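# Stow coiled earphones in chest drawer and close it

## Task

Place the coiled earphones inside the small chest's open drawer, then push the drawer closed, keeping the chest standing upright.

## Robot and tools

Robot: two seven-joint arms, left_arm and right_arm, each with a two-finger gripper whose fingers can fold. Bases: left_arm at (-0.022, +0.459, 0) m, right_arm at (-0.053, -0.414, 0) m, both turned only slightly about z. Cameras: cam_left_wrist and cam_right_wrist (896x504 each), mounted on the wrists, so their views follow the hands.

Frames. The scene frame has its origin at table-top height midway between the nominal bases; +x points out over the table, +y toward the left_arm side, +z up. Printed hand positions and quaternions are in this frame and may be off by a few centimetres. Motion offsets, however, are along the axes of each arm's own Hand target. Gripper axes: fingers point along +z, and they open and close along y. end_effector_position is the spot between the pads when closed; fingertips extend about 33 mm beyond it (about 9 mm when wide open).

The 18-number row, used by execute_actions and move: values in [-1, 1]. Order: left dx, dy, dz, rx, ry, rz, left gripper position, force_limit, speed, then the same nine for the right arm. The six pose numbers are an offset, not a pose: a displacement from the Hand target as it stood when the action or move began, along that target's axes. 1.0 means 0.6 m for dx/dy/dz and 180 degrees for the rotation vector rx, ry, rz. Zeros for all six mean stay at, or return to, the Hand target. Gripper numbers are absolute commands: position +1 is fully open (140 mm), about -0.8 is pads touching, -1 closes until blocked. force_limit runs from -1 (gentle, ~14 N) to +1 (~58 N); speed from -1 (~30 mm/s) to +1 (~250 mm/s), and a fast close grips much harder. Both default to +1. To keep a gripper unchanged, repeat its last three numbers; a 0 is itself a command.

Tools:
- execute_actions(actions, cameras): actions is a list of actions; each action is up to 15 rows (control steps of 1/30 s), and a short one holds its final row. Every row in an action counts from the same start pose, not from the previous row. Each action starts from the current Hand target, so repeating an offset keeps moving further. An empty list returns images and the full status.
- move(target, speed, blend, blocking, cameras): straight-line paths toward one 18-number row or a list of up to 15 rows; all rows in a list count from the same starting Hand targets. speed is m/s (0.002 to 2, default 0.25), one value or one per target; blend is in metres for rounding corners (0 means stop at each). Paths do not avoid obstacles or the other arm and end together, capped at 10 s. Slower moves track better and hit softer. A "move:" line reports the ending: done, off_target, moving, held or fault, plus limits (paced = pose clipped; held = steps withheld).
- wait(seconds 0 to 10): lets time pass while commands hold.
- stop(): brakes a running move; fingers continue.
- zoom_image(camera, region [x0,y0,x1,y1] in pixels, at most 504 by 504): closer look at the latest image.
- set_collision_behavior(contact_force_n 20, 40 or 85): contact force limit for every arm (starts at 40 N).
- clear_fault(arm): clears a reported torque or force fault on that arm.
- finished_scene(scene): ends the current scene (scene number 1 to 2); irreversible.

Controller behaviour: each step the commanded pose is clipped to within 70 mm and 16 degrees of the measured hand. Hand target in results is the last commanded pose after clipping. A hand often stops short; another command (even zeros) asks again, and if it still rests short, send the remaining gap as an offset. A blocked arm keeps pushing until commanded back past where its gripper actually is. Big wrist turns can swing the elbow.

Gripping: close with position -1 and check object_status. 0 moving, 1 blocked while opening, 2 blocked while closing (likely holding), 3 reached the target or pads met (may be empty). Grip with the fingertip quarter of the pads; closer to the palm the fingers fold, so narrow items slip and wide ones get crushed. Fingertips pushed into a surface fold easily, hiding the contact. To grip harder, raise force_limit and switch position between -1 and -0.98; to soften, open and reclose slowly. position_measured is in counts: 3 open, 75 ≈ 100 mm, 139 ≈ 60 mm, 200 ≈ 20 mm, 230 pads meet.

Other result lines: Joint positions/velocities ("within noise" means still), Joint torques, External joint torques (outside push estimate, includes held weight), Flange force along gripper x y z (noisy), step-by-step end_effector_position for action calls, Tool commands, MOTOR HOT warnings. Faults: a torque fault (joint load limit, joint range end, or overspeed) or force fault (net outside force reaching the contact limit) halts that arm until clear_fault; if a grip pins the arm, release first. Over-temperature faults brake an arm for 30 to 60 s or more; avoid long stretched holds, heavy loads and pushing at unreachable poses. Joint ranges (rad): waist ±2.901, shoulder ±1.836, upper arm roll ±2.901, elbow -3.077 to -0.117, forearm roll ±2.876, wrist pitch 0.440 to 4.622, wrist roll ±3.051.

Avoid: dropping the earphones or letting anything leave the table; tipping the chest; slamming the drawer or hitting the chest or table hard; strong pulls, twists or hard grips on items still resting on something; any contact between the two arms or grippers (the clearance check won't prevent gripper-to-gripper contact); releasing things while they move. Loose objects may occasionally get nudged by an outside push.

Each tool is called as name(argument=value, ...), one argument or row to a line, values as JSON.

## Session

execute_actions(
  actions=[],
)

Scene clock: 0.00 s.
left_arm: end_effector_position=(+0.2783, +0.3173, +0.1500) position_measured=3 object_status=3 end_effector_quat_wxyz=(-0.111, +0.237, +0.849, -0.459) | right_arm: end_effector_position=(+0.4571, -0.1227, +0.3294) position_measured=3 object_status=3 end_effector_quat_wxyz=(-0.079, +0.936, +0.328, +0.098)
Joint positions: left_arm=[-0.329 0.004 0.472 -2.493 -0.698 1.69 2.696] | right_arm=[0.503 -0.127 -0.035 -2.004 0.148 2.089 -1.844]
Joint velocities: within noise
Joint torques (N m): no reading
External joint torques (N m): no reading
Flange force (N): no reading
Hand target: left_arm +0.2783, +0.3173, +0.1500; -0.111, +0.237, +0.849, -0.459 | right_arm +0.4571, -0.1227, +0.3294; -0.079, +0.936, +0.328, +0.098
Tool commands: left_gripper/position=+1.0 left_gripper/force_limit=+1.0 left_gripper/speed=+1.0 right_gripper/position=+1.0 right_gripper/force_limit=+1.0 right_gripper/speed=+1.0

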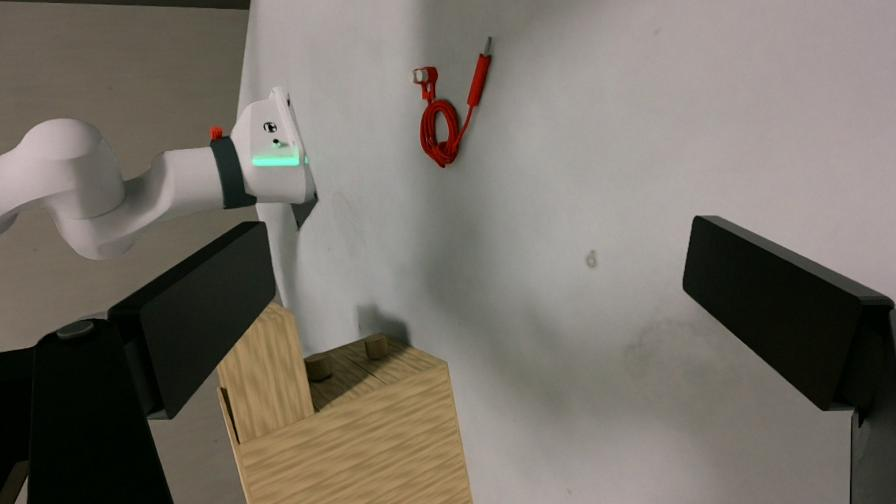

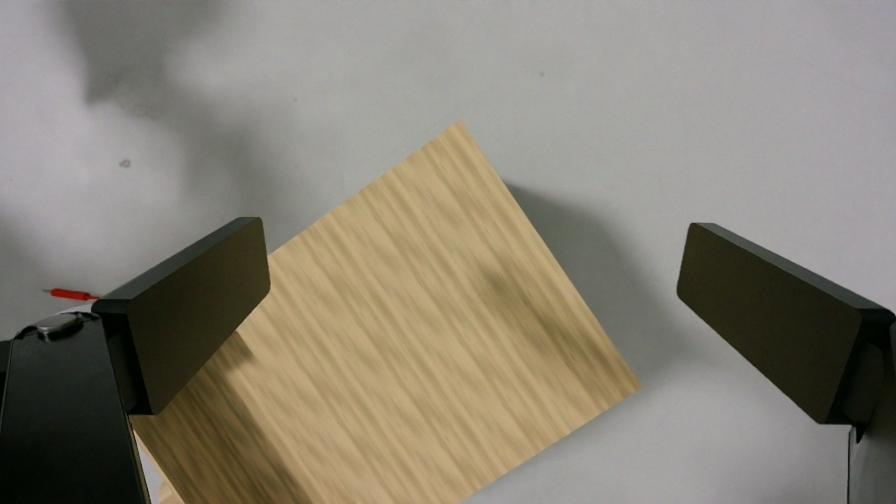

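zoom_image(
  camera="cam_left_wrist",
  region=[180, 240, 500, 504],
)

zoom_image(
  camera="cam_right_wrist",
  region=[0, 100, 504, 504],
)

zoom_image(
  camera="cam_left_wrist",
  region=[360, 20, 540, 190],
)

Scaled by 1.575 from the camera's 896x504 image, which has a finer 1280x720 frame.

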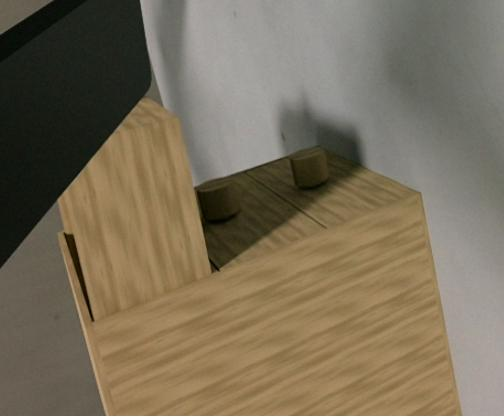

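Scaled by 1.000.

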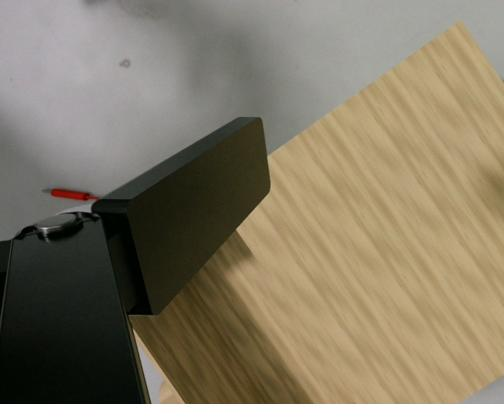

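Scaled by 2.800 from the camera's 896x504 image, which has a finer 1280x720 frame.

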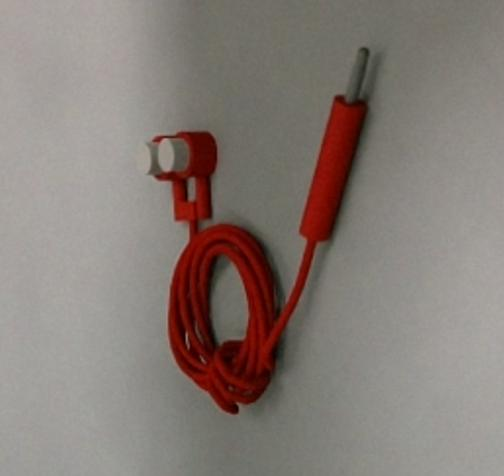

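move(
  target=[-0.068, -0.3805, 0.184, -0.313, 0.011, 0, 1, 1, 1, -0.3295, 0.0273, -0.2028, 0, 0, 0, 1, 1, 1],
  speed=0.3,
  cameras=["all"],
)

Scene clock: 7.60 s.
left_arm: end_effector_position=(+0.2010, +0.1104, +0.2796) position_measured=3 object_status=3 end_effector_quat_wxyz=(+0.000, +0.274, +0.962, +0.000) | right_arm: end_effector_position=(+0.3014, -0.2786, +0.3999) position_measured=3 object_status=3 end_effector_quat_wxyz=(-0.080, +0.937, +0.324, +0.100)
Joint positions: left_arm=[-0.099 -0.667 -0.78 -2.348 -0.463 1.811 1.529] | right_arm=[0.444 -0.759 -0.143 -2.35 0.066 1.796 -1.923]
Joint velocities: left_arm=[0 0.001 -0.001 -0.001 -0.001 0 -0.006] | right_arm=[within noise]
Joint torques (N m): left_arm=[1.12 -4.45 11.39 21.2 0.48 2.23 -0.29] | right_arm=[0.17 -7.23 1.73 22.73 0.82 2.75 -0.24]
External joint torques (N m): left_arm=[0.92 -1.65 -0.97 -1.09 -0.33 -0.26 -0.29] | right_arm=[0.21 -1.13 -0.07 -1.87 -0.37 -0.32 -0.24]
Flange force (N): left_arm=[4.9 0.0 2.4] | right_arm=[-8.2 -1.9 3.8]
Hand target: left_arm +0.2002, +0.1100, +0.2801; +0.000, +0.269, +0.963, +0.000 | right_arm +0.2999, -0.2794, +0.3991; -0.079, +0.936, +0.328, +0.098
Off the commanded pose: left_arm 0.001 m, 1 deg | right_arm 0.002 m, 0 deg.
move: done
camera_calibration:
cam_left_wrist: T_world_to_cam=[[0.541757, 0.840532, -0.00204537, -0.187579], [0.789055, -0.507737, 0.345825, -0.196244], [0.289639, -0.188967, -0.938297, 0.367811], [0, 0, 0, 1]] pos_world=[0.149937, 0.12753, 0.412598]
cam_right_wrist: T_world_to_cam=[[0.623038, -0.776842, -0.0913207, -0.358669], [-0.771539, -0.629553, 0.0916019, 0.0329479], [-0.128651, 0.0133859, -0.9916, 0.585097], [0, 0, 0, 1]] pos_world=[0.324159, -0.265719, 0.54441]

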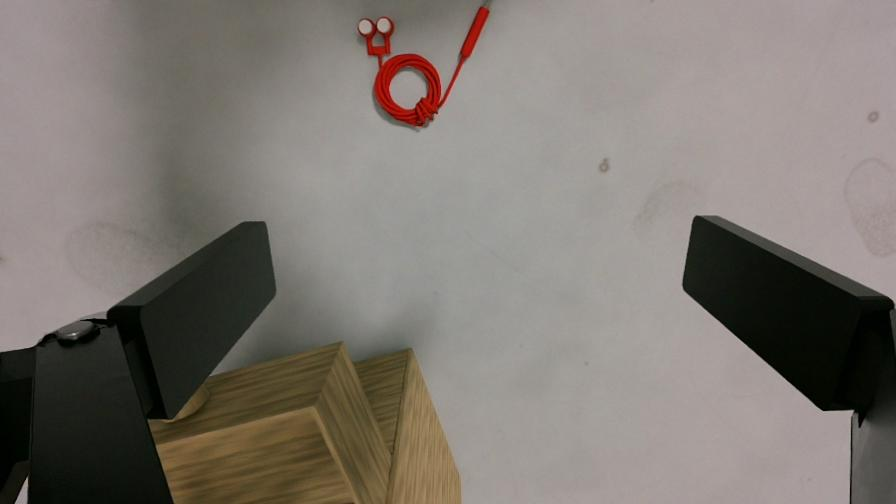

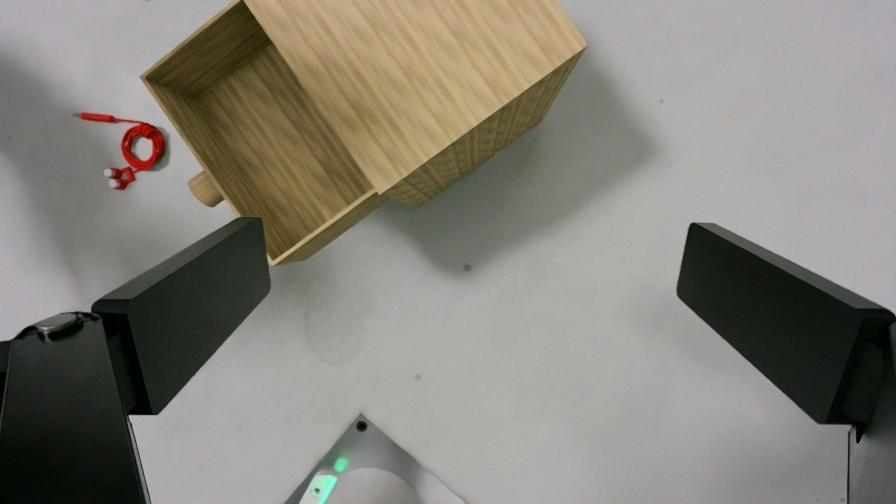

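zoom_image(
  camera="cam_left_wrist",
  region=[140, 320, 480, 504],
)

zoom_image(
  camera="cam_left_wrist",
  region=[330, 0, 520, 150],
)

zoom_image(
  camera="cam_right_wrist",
  region=[50, 0, 450, 280],
)

Scaled by 1.482 from the camera's 896x504 image, which has a finer 1280x720 frame.

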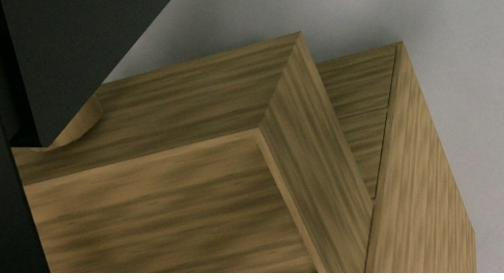

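Scaled by 2.653 from the camera's 896x504 image, which has a finer 1280x720 frame.

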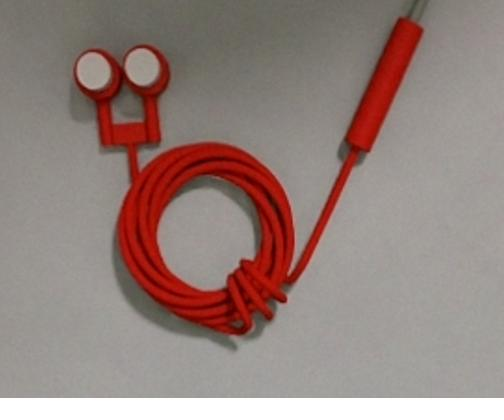

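Scaled by 1.260 from the camera's 896x504 image, which has a finer 1280x720 frame.

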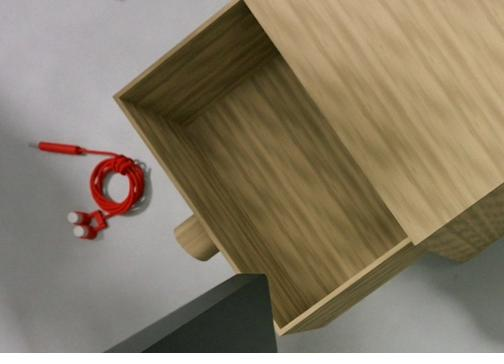

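move(
  target=[0.151, 0.0235, 0.2502, -0.0076, 0.044, 0.1087, -0.36, 1, 1, -0.076, 0.0285, -0.0742, 0.0927, 0.1086, 0.0326, 1, 1, 1],
  speed=0.3,
  cameras=["all"],
)

Scene clock: 15.63 s.
left_arm: end_effector_position=(+0.1296, +0.1683, +0.1308) position_measured=174 object_status=3 end_effector_quat_wxyz=(-0.063, +0.423, +0.903, +0.029) | right_arm: end_effector_position=(+0.2687, -0.3290, +0.4298) position_measured=3 object_status=3 end_effector_quat_wxyz=(-0.274, +0.901, +0.270, +0.200)
Joint positions: left_arm=[-0.311 -0.6 -0.815 -2.707 -0.498 2.06 1.776] | right_arm=[0.458 -1.096 -0.481 -2.523 0.185 1.822 -2.028]
Joint velocities: left_arm=[-0.001 -0.001 0 -0.001 0 0.002 0.005] | right_arm=[within noise]
Joint torques (N m): left_arm=[0.18 -5.06 9.38 18.36 1.23 2.27 0.4] | right_arm=[0.38 4.25 9.41 20.13 1.36 2.99 -0.31]
External joint torques (N m): left_arm=[0.01 -0.28 0.13 -1.83 0.5 0.17 0.39] | right_arm=[0.23 -0.67 0.01 -1.89 -0.4 0.22 -0.28]
Flange force (N): left_arm=[5.1 2.7 2.5] | right_arm=[-5.8 -1.1 4.9]
Hand target: left_arm +0.1299, +0.1690, +0.1301; -0.063, +0.428, +0.901, +0.030 | right_arm +0.2699, -0.3294, +0.4300; -0.273, +0.900, +0.272, +0.203
Off the commanded pose: left_arm 0.001 m, 1 deg | right_arm 0.001 m, 0 deg.
move: done
camera_calibration:
cam_left_wrist: T_world_to_cam=[[0.778907, 0.627106, -0.00641664, -0.191942], [0.614029, -0.760503, 0.211197, 0.0238376], [0.127563, -0.168443, -0.977423, 0.282564], [0, 0, 0, 1]] pos_world=[0.0988234, 0.186092, 0.269918]
cam_right_wrist: T_world_to_cam=[[0.595119, -0.701685, -0.391755, -0.213427], [-0.801542, -0.553448, -0.226333, 0.143006], [-0.0580017, 0.448703, -0.891797, 0.692508], [0, 0, 0, 1]] pos_world=[0.281807, -0.381343, 0.566333]

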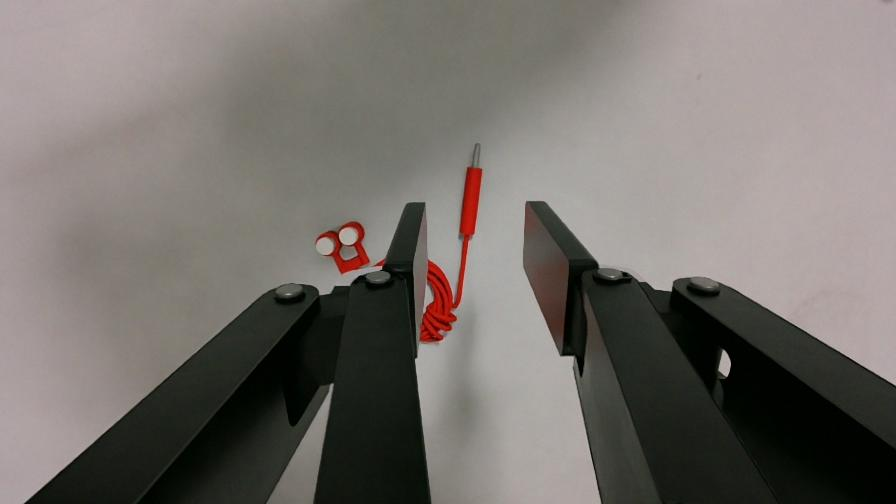

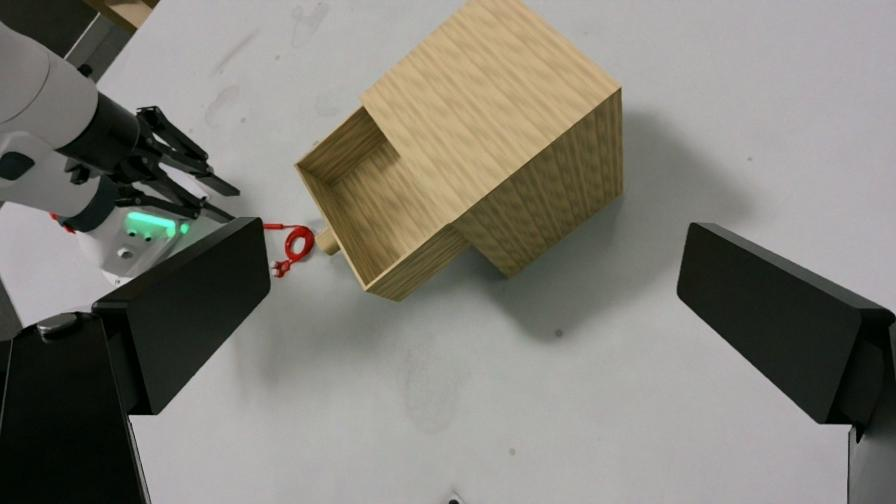

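zoom_image(
  camera="cam_left_wrist",
  region=[300, 120, 560, 360],
)

zoom_image(
  camera="cam_left_wrist",
  region=[420, 130, 530, 260],
)

zoom_image(
  camera="cam_right_wrist",
  region=[180, 60, 500, 320],
)

Scaled by 1.938 from the camera's 896x504 image, which has a finer 1280x720 frame.

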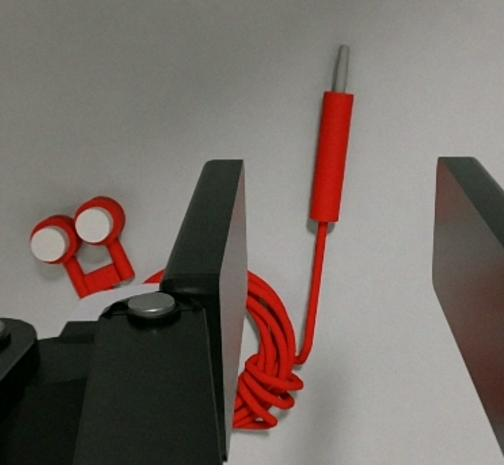

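Scaled by 3.877 from the camera's 896x504 image, which has a finer 1280x720 frame.

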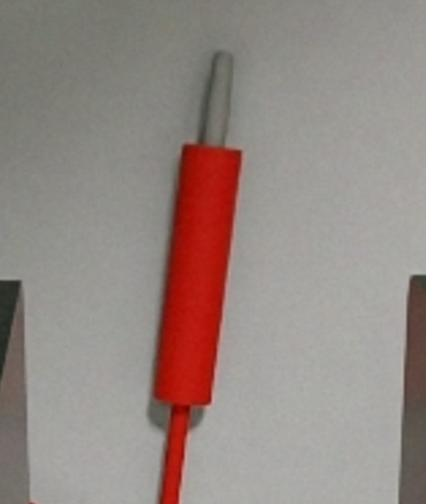

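Scaled by 1.575 from the camera's 896x504 image, which has a finer 1280x720 frame.

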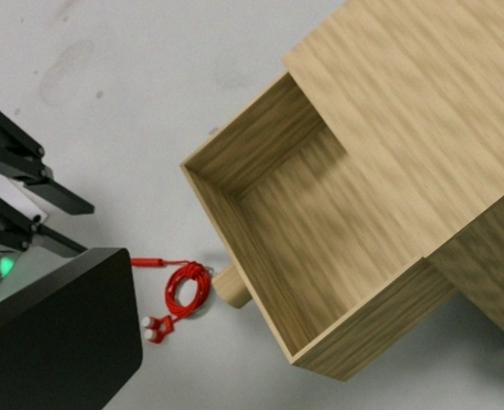

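move(
  target=[-0.0172, 0.0057, 0.1238, 0, 0, 0.042, -0.36, 1, 1, 0, 0, 0, 0, 0, 0, 1, 1, 1],
  speed=0.15,
  cameras=["cam_left_wrist"],
)

zoom_image(
  camera="cam_left_wrist",
  region=[380, 130, 560, 330],
)

Scene clock: 19.10 s.
left_arm: end_effector_position=(+0.1315, +0.1715, +0.0552) position_measured=174 object_status=3 end_effector_quat_wxyz=(-0.066, +0.482, +0.873, +0.026) | right_arm: end_effector_position=(+0.2687, -0.3290, +0.4298) position_measured=3 object_status=3 end_effector_quat_wxyz=(-0.274, +0.901, +0.270, +0.200)
Joint positions: left_arm=[-0.252 -0.373 -0.932 -2.785 -0.468 2.353 1.864] | right_arm=[0.458 -1.096 -0.481 -2.523 0.185 1.822 -2.029]
Joint velocities: left_arm=[0 0.001 0 0 0.001 0.004 0.005] | right_arm=[within noise]
Joint torques (N m): left_arm=[0.57 -8.07 6.49 16.47 1.03 2.31 0.38] | right_arm=[0.08 4.4 9.54 20.13 1.48 2.98 -0.31]
External joint torques (N m): left_arm=[0.33 -0.28 0.08 -1.29 0.5 0.21 0.38] | right_arm=[0 -0.37 0.15 -1.98 -0.28 0.19 -0.28]
Flange force (N): left_arm=[2.6 2.3 1.6] | right_arm=[-5.5 -1.1 5.2]
Hand target: left_arm +0.1324, +0.1712, +0.0551; -0.065, +0.486, +0.871, +0.026 | right_arm +0.2699, -0.3294, +0.4300; -0.273, +0.900, +0.272, +0.203
Off the commanded pose: left_arm 0.001 m, 1 deg | right_arm 0.001 m, 0 deg.
move: done
camera_calibration:
cam_left_wrist: T_world_to_cam=[[0.854322, 0.519165, -0.0245513, -0.186291], [0.512095, -0.832732, 0.210512, 0.0668977], [0.0888459, -0.192418, -0.977283, 0.218078], [0, 0, 0, 1]] pos_world=[0.105519, 0.194386, 0.194467]
Images, in order (width x height): cam_left_wrist 896x504.

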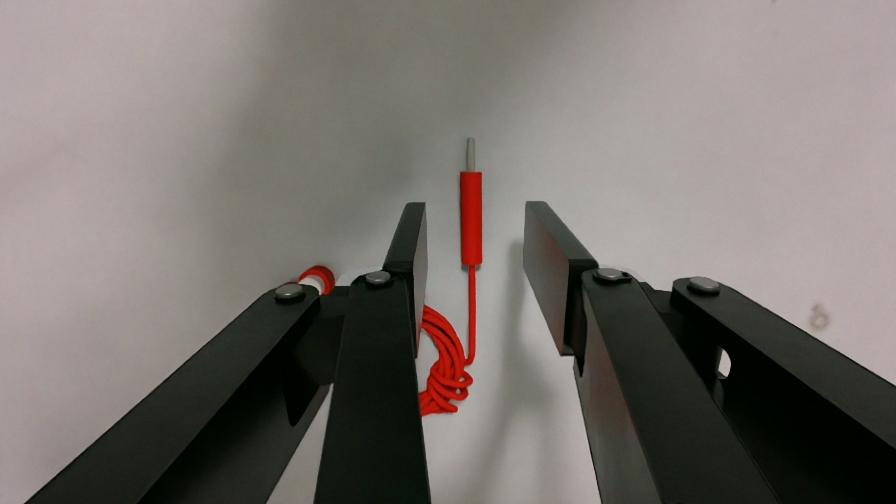

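Scaled by 2.520 from the camera's 896x504 image, which has a finer 1280x720 frame.

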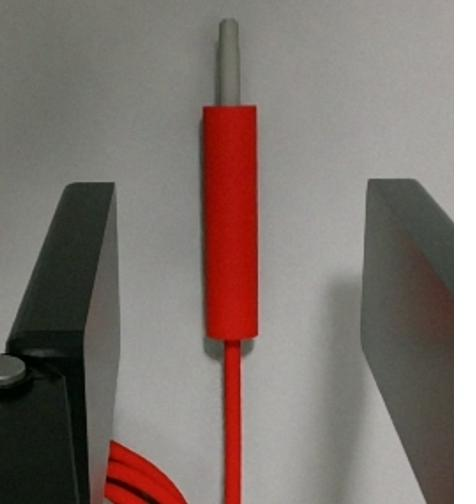

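move(
  target=[-0.0035, 0, 0.0248, 0, 0, 0, -0.36, 1, 1, 0, 0, 0, 0, 0, 0, 1, 1, 1],
  speed=0.08,
  cameras=["cam_left_wrist"],
)

zoom_image(
  camera="cam_left_wrist",
  region=[380, 130, 560, 330],
)

Scene clock: 20.77 s.
left_arm: end_effector_position=(+0.1315, +0.1708, +0.0405) position_measured=174 object_status=3 end_effector_quat_wxyz=(-0.066, +0.489, +0.869, +0.025) | right_arm: end_effector_position=(+0.2687, -0.3290, +0.4298) position_measured=3 object_status=3 end_effector_quat_wxyz=(-0.274, +0.901, +0.270, +0.200)
Joint positions: left_arm=[-0.213 -0.318 -0.977 -2.792 -0.451 2.415 1.863] | right_arm=[0.458 -1.096 -0.481 -2.523 0.185 1.822 -2.029]
Joint velocities: left_arm=[0.002 -0.002 -0.001 0.001 0.001 0.003 -0.001] | right_arm=[within noise]
Joint torques (N m): left_arm=[0.76 -8.67 5.36 15.83 0.68 2.27 -0.25] | right_arm=[0.1 4.41 9.59 20.09 1.48 2.98 -0.26]
External joint torques (N m): left_arm=[0.54 -0.63 -0.31 -1.27 0.2 0.19 -0.25] | right_arm=[-0.03 -0.38 0.18 -1.92 -0.28 0.21 -0.24]
Flange force (N): left_arm=[1.5 0.4 2.1] | right_arm=[-5.4 -1.3 5.1]
Hand target: left_arm +0.1322, +0.1711, +0.0401; -0.065, +0.486, +0.871, +0.026 | right_arm +0.2699, -0.3294, +0.4300; -0.273, +0.900, +0.272, +0.203
Off the commanded pose: left_arm 0.001 m, 0 deg | right_arm 0.001 m, 0 deg.
move: done
camera_calibration:
cam_left_wrist: T_world_to_cam=[[0.862633, 0.505121, -0.02678, -0.185052], [0.498739, -0.840511, 0.211661, 0.0724834], [0.0844053, -0.195942, -0.976976, 0.204786], [0, 0, 0, 1]] pos_world=[0.106197, 0.194523, 0.179773]
Images, in order (width x height): cam_left_wrist 896x504.

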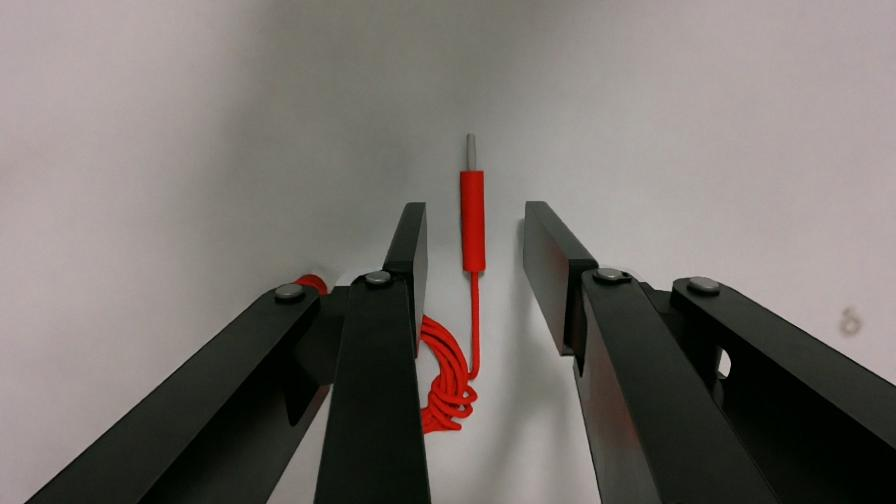

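Scaled by 2.520 from the camera's 896x504 image, which has a finer 1280x720 frame.

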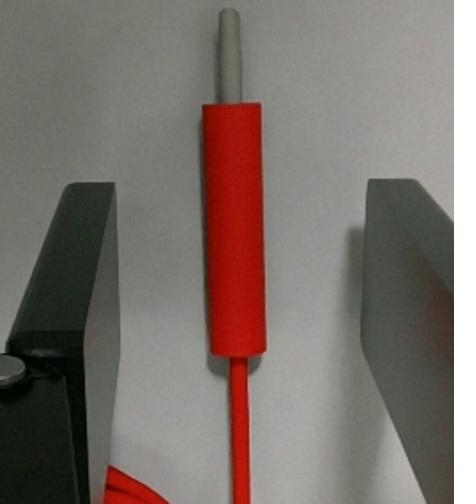

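zoom_image(
  camera="cam_left_wrist",
  region=[418, 130, 528, 290],
)

Scaled by 3.150 from the camera's 896x504 image, which has a finer 1280x720 frame.

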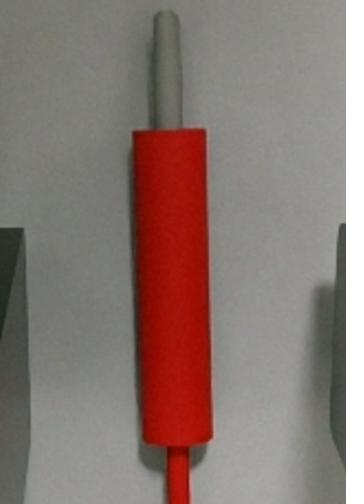

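move(
  target=[0.002, 0.0003, 0.0142, 0, -0.0222, 0, -0.36, 1, 1, 0, 0, 0, 0, 0, 0, 1, 1, 1],
  speed=0.06,
  cameras=["cam_left_wrist"],
)

zoom_image(
  camera="cam_left_wrist",
  region=[380, 130, 560, 330],
)

Scene clock: 23.57 s.
left_arm: end_effector_position=(+0.1290, +0.1768, +0.0322) position_measured=174 object_status=3 end_effector_quat_wxyz=(-0.041, +0.481, +0.875, +0.012) | right_arm: end_effector_position=(+0.2687, -0.3290, +0.4298) position_measured=3 object_status=3 end_effector_quat_wxyz=(-0.274, +0.901, +0.270, +0.200)
Joint positions: left_arm=[-0.286 -0.346 -0.94 -2.866 -0.532 2.503 1.892] | right_arm=[0.458 -1.096 -0.481 -2.523 0.185 1.822 -2.029]
Joint velocities: left_arm=[-0.001 0 -0.002 -0.001 0 0.002 0.007] | right_arm=[within noise]
Joint torques (N m): left_arm=[-0.36 -6.07 4.25 15.03 -0.53 4.75 0.54] | right_arm=[0.09 4.45 9.56 20.1 1.47 2.98 -0.28]
External joint torques (N m): left_arm=[-0.52 1.79 -1.26 -1.35 -0.98 2.5 0.53] | right_arm=[-0.01 -0.36 0.21 -1.93 -0.29 0.21 -0.26]
Flange force (N): left_arm=[-2.3 -0.8 20.2] | right_arm=[-5.3 -1.2 5.2]
Hand target: left_arm +0.1310, +0.1731, +0.0318; -0.035, +0.487, +0.873, +0.009 | right_arm +0.2699, -0.3294, +0.4300; -0.273, +0.900, +0.272, +0.203
Off the commanded pose: left_arm 0.004 m, 1 deg | right_arm 0.001 m, 0 deg.
move: off_target (left_arm)
camera_calibration:
cam_left_wrist: T_world_to_cam=[[0.853179, 0.521092, -0.0234237, -0.187752], [0.507813, -0.819498, 0.265612, 0.0738862], [0.119213, -0.23851, -0.963795, 0.200646], [0, 0, 0, 1]] pos_world=[0.0987463, 0.206242, 0.169359]
Images, in order (width x height): cam_left_wrist 896x504.

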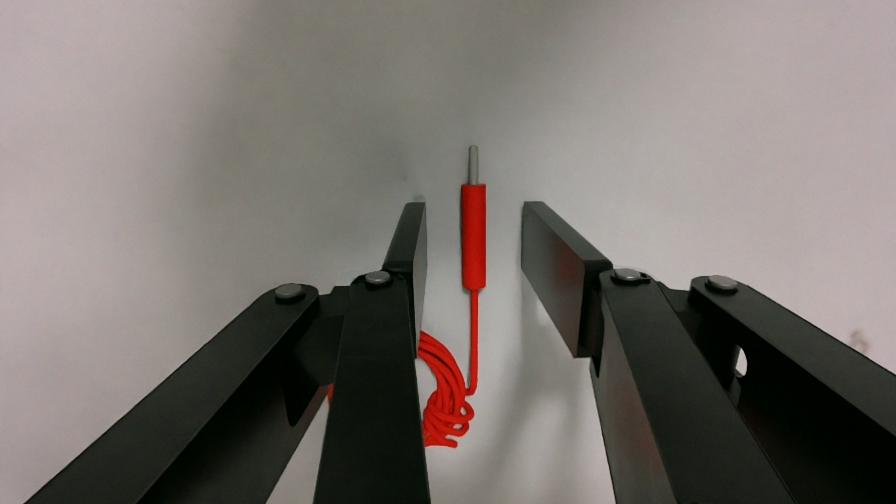

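Scaled by 2.520 from the camera's 896x504 image, which has a finer 1280x720 frame.

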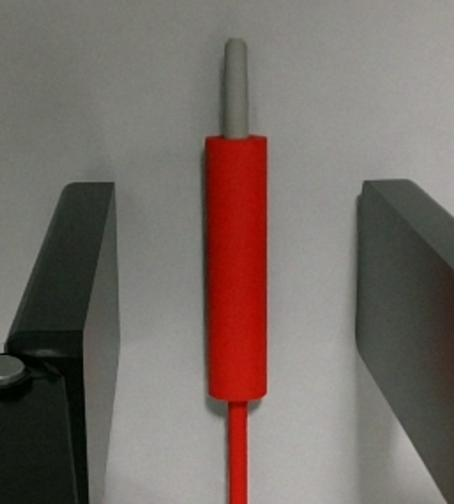

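move(
  target=[0.0017, -0.0004, -0.0236, 0, 0, 0, -0.36, 1, 1, 0, 0, 0, 0, 0, 0, 1, 1, 1],
  speed=0.06,
  cameras=["cam_left_wrist"],
)

zoom_image(
  camera="cam_left_wrist",
  region=[380, 130, 560, 330],
)

Scene clock: 25.37 s.
left_arm: end_effector_position=(+0.1318, +0.1730, +0.0457) position_measured=174 object_status=3 end_effector_quat_wxyz=(-0.034, +0.483, +0.875, +0.008) | right_arm: end_effector_position=(+0.2687, -0.3290, +0.4298) position_measured=3 object_status=3 end_effector_quat_wxyz=(-0.274, +0.901, +0.270, +0.200)
Joint positions: left_arm=[-0.331 -0.395 -0.89 -2.863 -0.542 2.465 1.904] | right_arm=[0.458 -1.096 -0.481 -2.523 0.185 1.822 -2.029]
Joint velocities: left_arm=[-0.001 -0.001 0.003 -0.001 -0.001 -0.004 0.001] | right_arm=[within noise]
Joint torques (N m): left_arm=[0.11 -8.89 6.21 15.85 0.58 2 0.34] | right_arm=[0.07 4.39 9.54 20.09 1.47 2.99 -0.27]
External joint torques (N m): left_arm=[-0.03 -1.19 0.27 -1.21 0.09 -0.3 0.34] | right_arm=[0 -0.34 0.18 -2.02 -0.29 0.2 -0.25]
Flange force (N): left_arm=[9.1 0.9 -5.9] | right_arm=[-5.5 -1.2 5.3]
Hand target: left_arm +0.1310, +0.1732, +0.0460; -0.035, +0.487, +0.873, +0.009 | right_arm +0.2699, -0.3294, +0.4300; -0.273, +0.900, +0.272, +0.203
Off the commanded pose: left_arm 0.001 m, 1 deg | right_arm 0.001 m, 0 deg.
move: done
camera_calibration:
cam_left_wrist: T_world_to_cam=[[0.85494, 0.51826, -0.0220231, -0.187648], [0.502645, -0.817198, 0.282021, 0.0653052], [0.128163, -0.25218, -0.959156, 0.213421], [0, 0, 0, 1]] pos_world=[0.10025, 0.204438, 0.182154]
Images, in order (width x height): cam_left_wrist 896x504.

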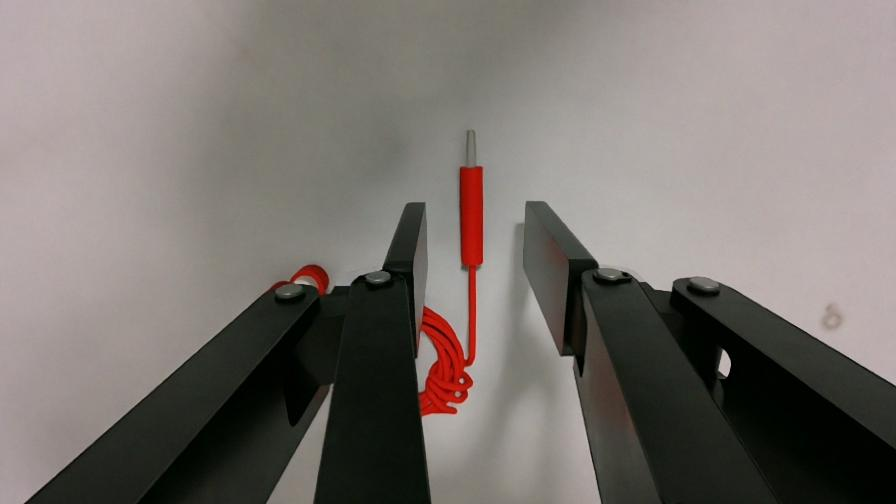

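Scaled by 2.520 from the camera's 896x504 image, which has a finer 1280x720 frame.

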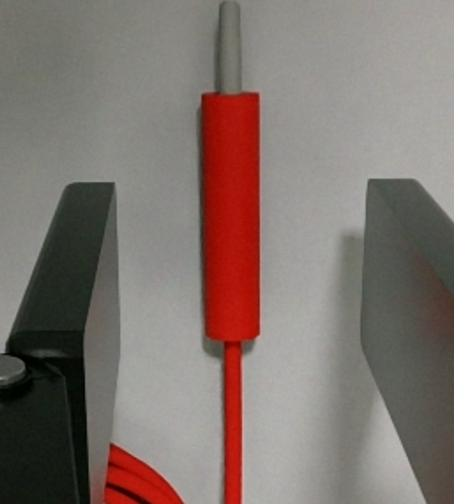

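move(
  target=[
    [-0.0008, 0.0002, 0.012, 0, 0, 0, -0.36, -0.6, -1, 0, 0, 0, 0, 0, 0, 1, 1, 1],
    [-0.0008, 0.0002, 0.012, 0, 0, 0, -1, -0.6, -1, 0, 0, 0, 0, 0, 0, 1, 1, 1],
  ],
  speed=0.05,
  cameras=["cam_left_wrist"],
)

zoom_image(
  camera="cam_left_wrist",
  region=[380, 130, 560, 330],
)

Scene clock: 28.80 s.
left_arm: end_effector_position=(+0.1305, +0.1723, +0.0395) position_measured=223 object_status=0 end_effector_quat_wxyz=(-0.035, +0.486, +0.873, +0.008) | right_arm: end_effector_position=(+0.2687, -0.3290, +0.4298) position_measured=3 object_status=3 end_effector_quat_wxyz=(-0.274, +0.901, +0.270, +0.200)
Joint positions: left_arm=[-0.32 -0.368 -0.906 -2.864 -0.537 2.491 1.904] | right_arm=[0.458 -1.096 -0.481 -2.523 0.185 1.822 -2.029]
Joint torques (N m): left_arm=[1.06 -8.33 5.11 15.32 0.87 2.46 0.06] | right_arm=[0.07 4.43 9.59 20.1 1.48 2.97 -0.27]
External joint torques (N m): left_arm=[0.9 -0.35 -0.57 -1.51 0.4 0.16 0.06] | right_arm=[-0.01 -0.33 0.22 -1.96 -0.28 0.2 -0.24]
Flange force (N): left_arm=[-0.3 1.6 3.6] | right_arm=[-5.3 -1.3 5.2]
Hand target: left_arm +0.1310, +0.1732, +0.0388; -0.035, +0.487, +0.873, +0.009 | right_arm +0.2699, -0.3294, +0.4300; -0.273, +0.900, +0.272, +0.203
Off the commanded pose: left_arm 0.001 m, 0 deg | right_arm 0.001 m, 0 deg.
move: done
camera_calibration:
cam_left_wrist: T_world_to_cam=[[0.858329, 0.512506, -0.0246953, -0.185705], [0.498014, -0.820541, 0.280527, 0.0683696], [0.123508, -0.253083, -0.959528, 0.208151], [0, 0, 0, 1]] pos_world=[0.0996384, 0.203954, 0.175962]
Images, in order (width x height): cam_left_wrist 896x504.

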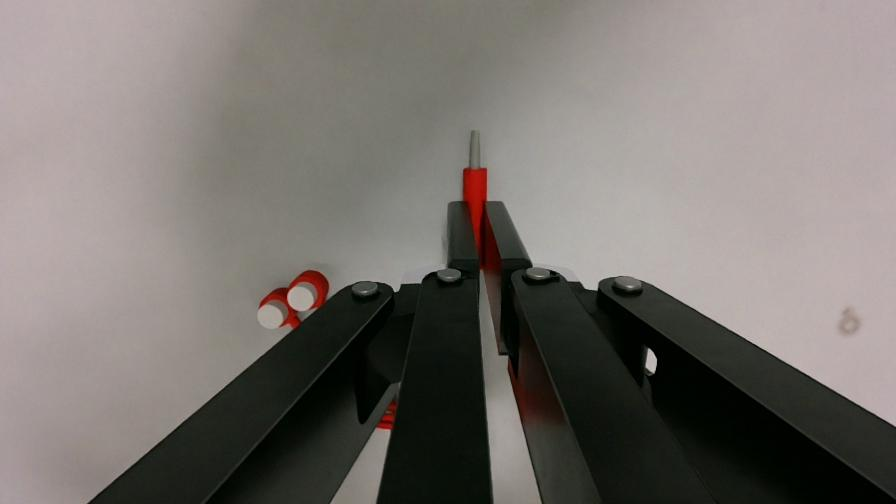

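Scaled by 2.520 from the camera's 896x504 image, which has a finer 1280x720 frame.

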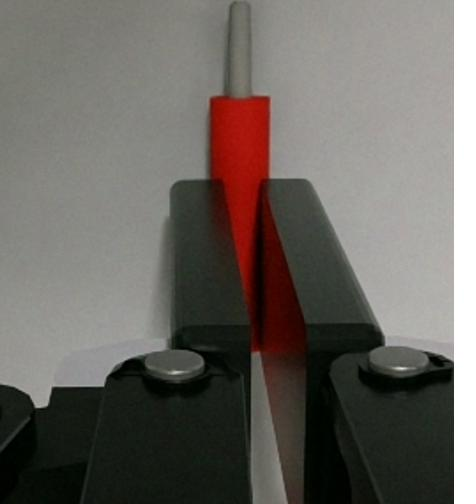

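move(
  target=[0.0023, -0.0006, -0.0333, 0, 0, 0, -1, -0.6, -1, 0, 0, 0, 0, 0, 0, 1, 1, 1],
  speed=0.06,
  cameras=["all"],
)

zoom_image(
  camera="cam_right_wrist",
  region=[80, 60, 420, 320],
)

Scene clock: 30.10 s.
left_arm: end_effector_position=(+0.1316, +0.1729, +0.0585) position_measured=223 object_status=2 end_effector_quat_wxyz=(-0.034, +0.483, +0.875, +0.008) | right_arm: end_effector_position=(+0.2687, -0.3290, +0.4298) position_measured=3 object_status=3 end_effector_quat_wxyz=(-0.274, +0.901, +0.270, +0.200)
Joint positions: left_arm=[-0.364 -0.44 -0.849 -2.857 -0.54 2.411 1.906] | right_arm=[0.458 -1.096 -0.481 -2.523 0.185 1.822 -2.029]
Joint velocities: left_arm=[-0.001 0 0.002 -0.001 -0.001 -0.005 0.001] | right_arm=[within noise]
Joint torques (N m): left_arm=[-0.2 -8.71 6.94 16.48 0.83 2 0.29] | right_arm=[0.1 4.37 9.6 20.14 1.48 2.98 -0.24]
External joint torques (N m): left_arm=[-0.43 -1.33 0.5 -1.27 0.3 -0.31 0.29] | right_arm=[-0.01 -0.51 0.25 -1.86 -0.27 0.2 -0.22]
Flange force (N): left_arm=[10.7 0.6 -6.6] | right_arm=[-5.5 -1.6 5.0]
Hand target: left_arm +0.1310, +0.1732, +0.0588; -0.035, +0.487, +0.873, +0.009 | right_arm +0.2699, -0.3294, +0.4300; -0.273, +0.900, +0.272, +0.203
Off the commanded pose: left_arm 0.001 m, 1 deg | right_arm 0.001 m, 0 deg.
move: done
camera_calibration:
cam_left_wrist: T_world_to_cam=[[0.855219, 0.517761, -0.0228948, -0.187122], [0.502376, -0.817332, 0.282112, 0.0617328], [0.127354, -0.252769, -0.959108, 0.225893], [0, 0, 0, 1]] pos_world=[0.100248, 0.204439, 0.194957]
cam_right_wrist: T_world_to_cam=[[0.5957, -0.701397, -0.391387, -0.213684], [-0.801117, -0.553969, -0.22656, 0.142817], [-0.0579077, 0.448508, -0.891901, 0.692466], [0, 0, 0, 1]] pos_world=[0.281804, -0.381338, 0.566335]

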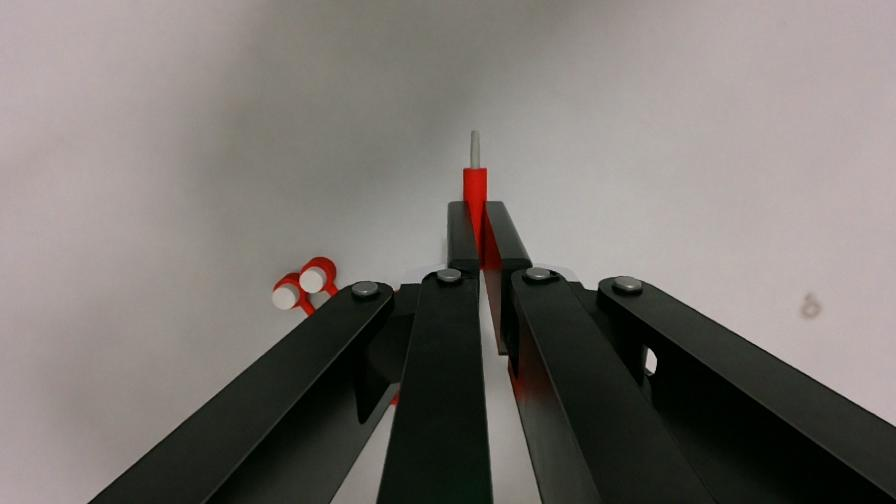

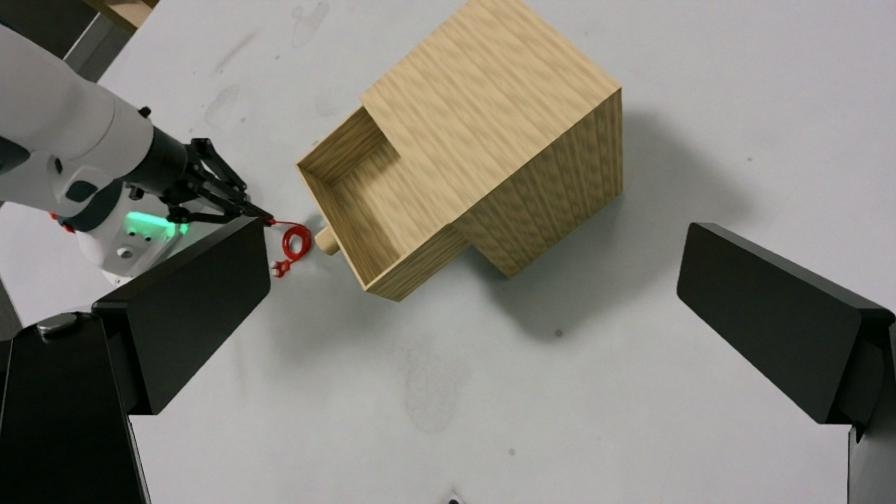

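Scaled by 1.482 from the camera's 896x504 image, which has a finer 1280x720 frame.

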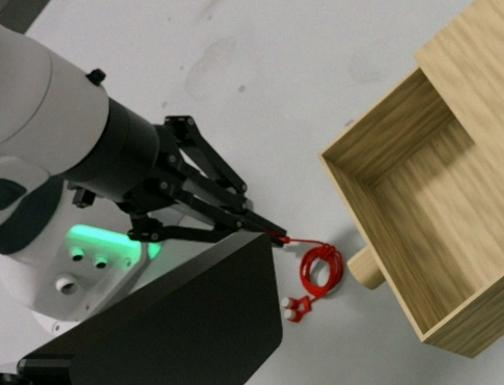

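move(
  target=[0.0117, -0.0031, -0.1665, 0, 0, 0, -1, -0.6, -1, 0, 0, 0, 0, 0, 0, 1, 1, 1],
  speed=0.1,
  cameras=["all"],
)

zoom_image(
  camera="cam_right_wrist",
  region=[80, 60, 420, 320],
)

Scene clock: 32.37 s.
left_arm: end_effector_position=(+0.1313, +0.1729, +0.1582) position_measured=223 object_status=2 end_effector_quat_wxyz=(-0.034, +0.486, +0.873, +0.007) | right_arm: end_effector_position=(+0.2687, -0.3290, +0.4298) position_measured=3 object_status=3 end_effector_quat_wxyz=(-0.274, +0.901, +0.270, +0.200)
Joint positions: left_arm=[-0.444 -0.698 -0.661 -2.75 -0.474 2.041 1.909] | right_arm=[0.458 -1.096 -0.481 -2.523 0.185 1.822 -2.029]
Joint velocities: left_arm=[-0.003 -0.001 0.001 -0.001 0 -0.004 0] | right_arm=[within noise]
Joint torques (N m): left_arm=[0.49 -5.86 8.29 20.26 1.18 2.03 0.05] | right_arm=[0.07 4.42 9.57 20.09 1.49 2.97 -0.26]
External joint torques (N m): left_arm=[0.3 -1.58 -0.2 -1.07 0.43 -0.26 0.05] | right_arm=[-0.02 -0.29 0.16 -2.03 -0.27 0.19 -0.24]
Flange force (N): left_arm=[8.1 0.1 -1.5] | right_arm=[-5.4 -1.2 5.3]
Hand target: left_arm +0.1310, +0.1733, +0.1590; -0.035, +0.487, +0.873, +0.009 | right_arm +0.2699, -0.3294, +0.4300; -0.273, +0.900, +0.272, +0.203
Off the commanded pose: left_arm 0.001 m, 0 deg | right_arm 0.001 m, 0 deg.
move: done
camera_calibration:
cam_left_wrist: T_world_to_cam=[[0.858192, 0.512733, -0.0247249, -0.183806], [0.498097, -0.820114, 0.281623, 0.0349304], [0.12412, -0.254002, -0.959206, 0.322291], [0, 0, 0, 1]] pos_world=[0.100339, 0.204753, 0.294762]
cam_right_wrist: T_world_to_cam=[[0.5957, -0.701397, -0.391387, -0.213684], [-0.801117, -0.553969, -0.22656, 0.142817], [-0.0579077, 0.448508, -0.891901, 0.692466], [0, 0, 0, 1]] pos_world=[0.281804, -0.381338, 0.566335]

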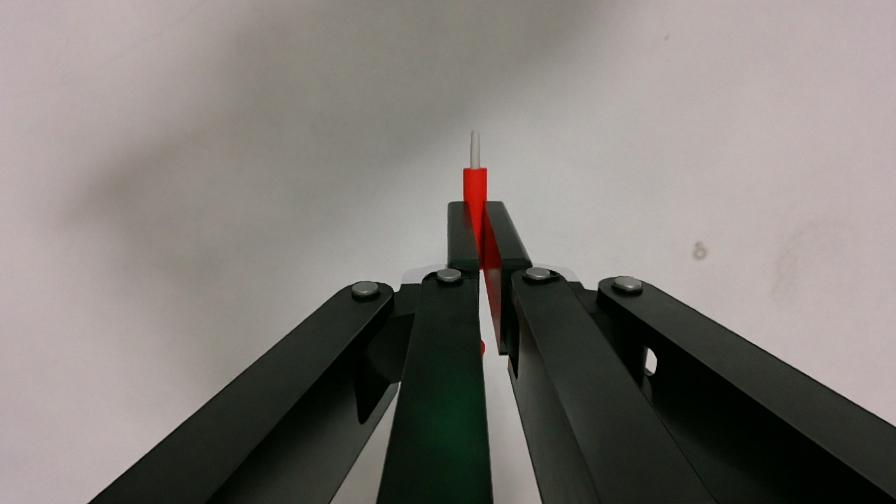

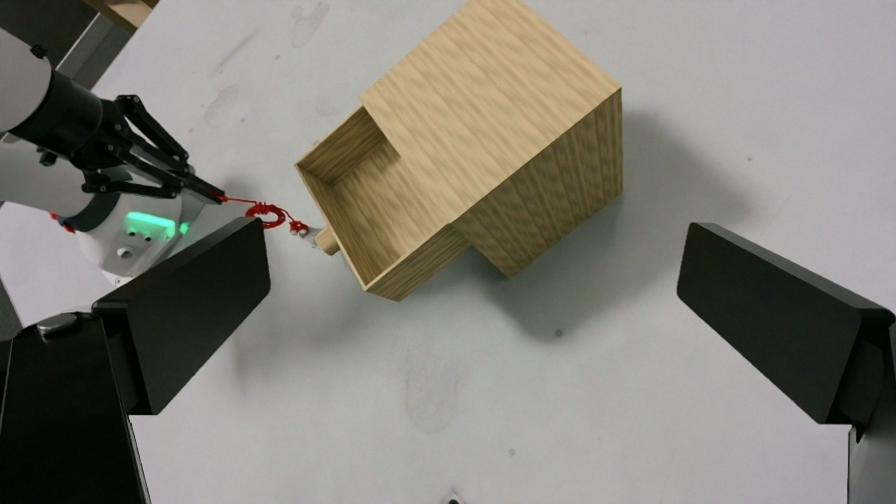

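Scaled by 1.482 from the camera's 896x504 image, which has a finer 1280x720 frame.

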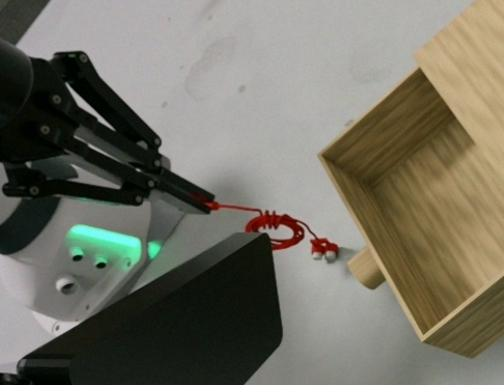

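move(
  target=[
    [0.0153, -0.004, -0.2177, 0, 0, 0, -1, -0.6, -1, 0, 0, 0, 0, 0, 0, 1, 1, 1],
    [-0.1735, -0.001, -0.4815, 0.0014, -0.0117, -0.119, -1, -0.6, -1, 0, 0, 0, 0, 0, 0, 1, 1, 1],
    [-0.4198, -0.0045, -0.5323, 0.0028, -0.0234, -0.2385, -1, -0.6, -1, 0, 0, 0, 0, 0, 0, 1, 1, 1],
  ],
  speed=0.18,
  blend=[0.05, 0.05, 0],
  cameras=["all"],
)

zoom_image(
  camera="cam_right_wrist",
  region=[180, 0, 520, 320],
)

Scene clock: 39.40 s.
left_arm: end_effector_position=(+0.2772, -0.0583, +0.4603) position_measured=223 object_status=2 end_effector_quat_wxyz=(+0.001, +0.138, +0.990, -0.002) | right_arm: end_effector_position=(+0.2687, -0.3290, +0.4298) position_measured=3 object_status=3 end_effector_quat_wxyz=(-0.274, +0.901, +0.270, +0.200)
Joint positions: left_arm=[-0.293 0.362 -1.087 -1.154 0.327 1.345 0.62] | right_arm=[0.458 -1.096 -0.481 -2.523 0.185 1.822 -2.029]
Joint velocities: left_arm=[0 -0.001 0.001 0 0.001 -0.002 -0.005] | right_arm=[within noise]
Joint torques (N m): left_arm=[0.25 -30.71 -7.45 19.89 0.92 2.23 -0.26] | right_arm=[0.08 4.38 9.56 20.13 1.48 2.98 -0.25]
External joint torques (N m): left_arm=[0.06 -0.42 0.86 -1.11 0.17 -0.34 -0.26] | right_arm=[-0.02 -0.43 0.23 -1.92 -0.28 0.2 -0.23]
Flange force (N): left_arm=[0.0 0.0 0.0] | right_arm=[-5.5 -1.5 5.1]
Hand target: left_arm +0.2772, -0.0576, +0.4602; +0.000, +0.134, +0.991, -0.001 | right_arm +0.2699, -0.3294, +0.4300; -0.273, +0.900, +0.272, +0.203
Off the commanded pose: left_arm 0.001 m, 1 deg | right_arm 0.001 m, 0 deg.
move: done
camera_calibration:
cam_left_wrist: T_world_to_cam=[[0.291341, 0.956597, -0.00657629, -0.00836711], [0.897836, -0.27106, 0.347012, -0.421343], [0.330168, -0.107003, -0.937838, 0.476793], [0, 0, 0, 1]] pos_world=[0.223313, -0.0551868, 0.593311]
cam_right_wrist: T_world_to_cam=[[0.5957, -0.701397, -0.391387, -0.213684], [-0.801117, -0.553969, -0.22656, 0.142817], [-0.0579077, 0.448508, -0.891901, 0.692466], [0, 0, 0, 1]] pos_world=[0.281804, -0.381338, 0.566335]

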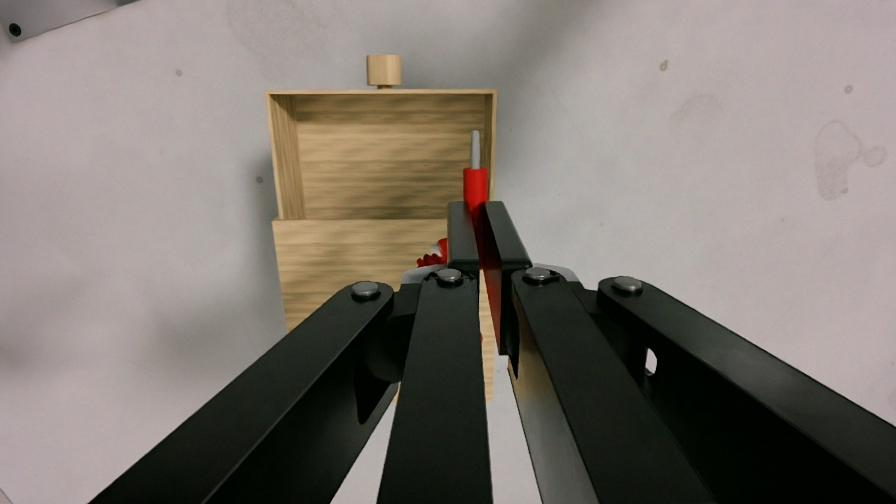

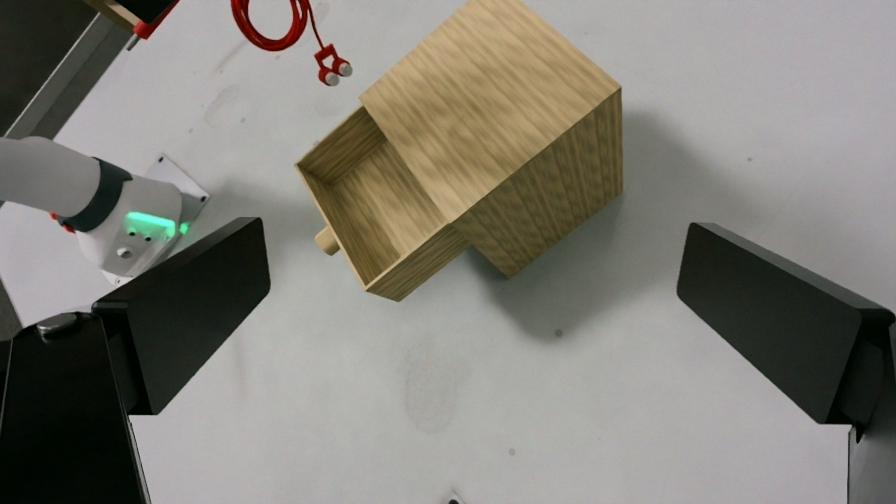

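Scaled by 1.482 from the camera's 896x504 image, which has a finer 1280x720 frame.

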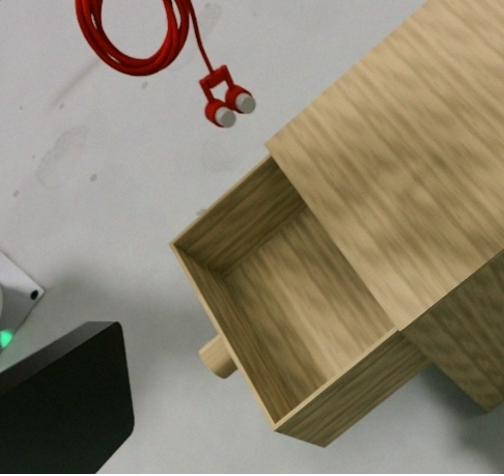

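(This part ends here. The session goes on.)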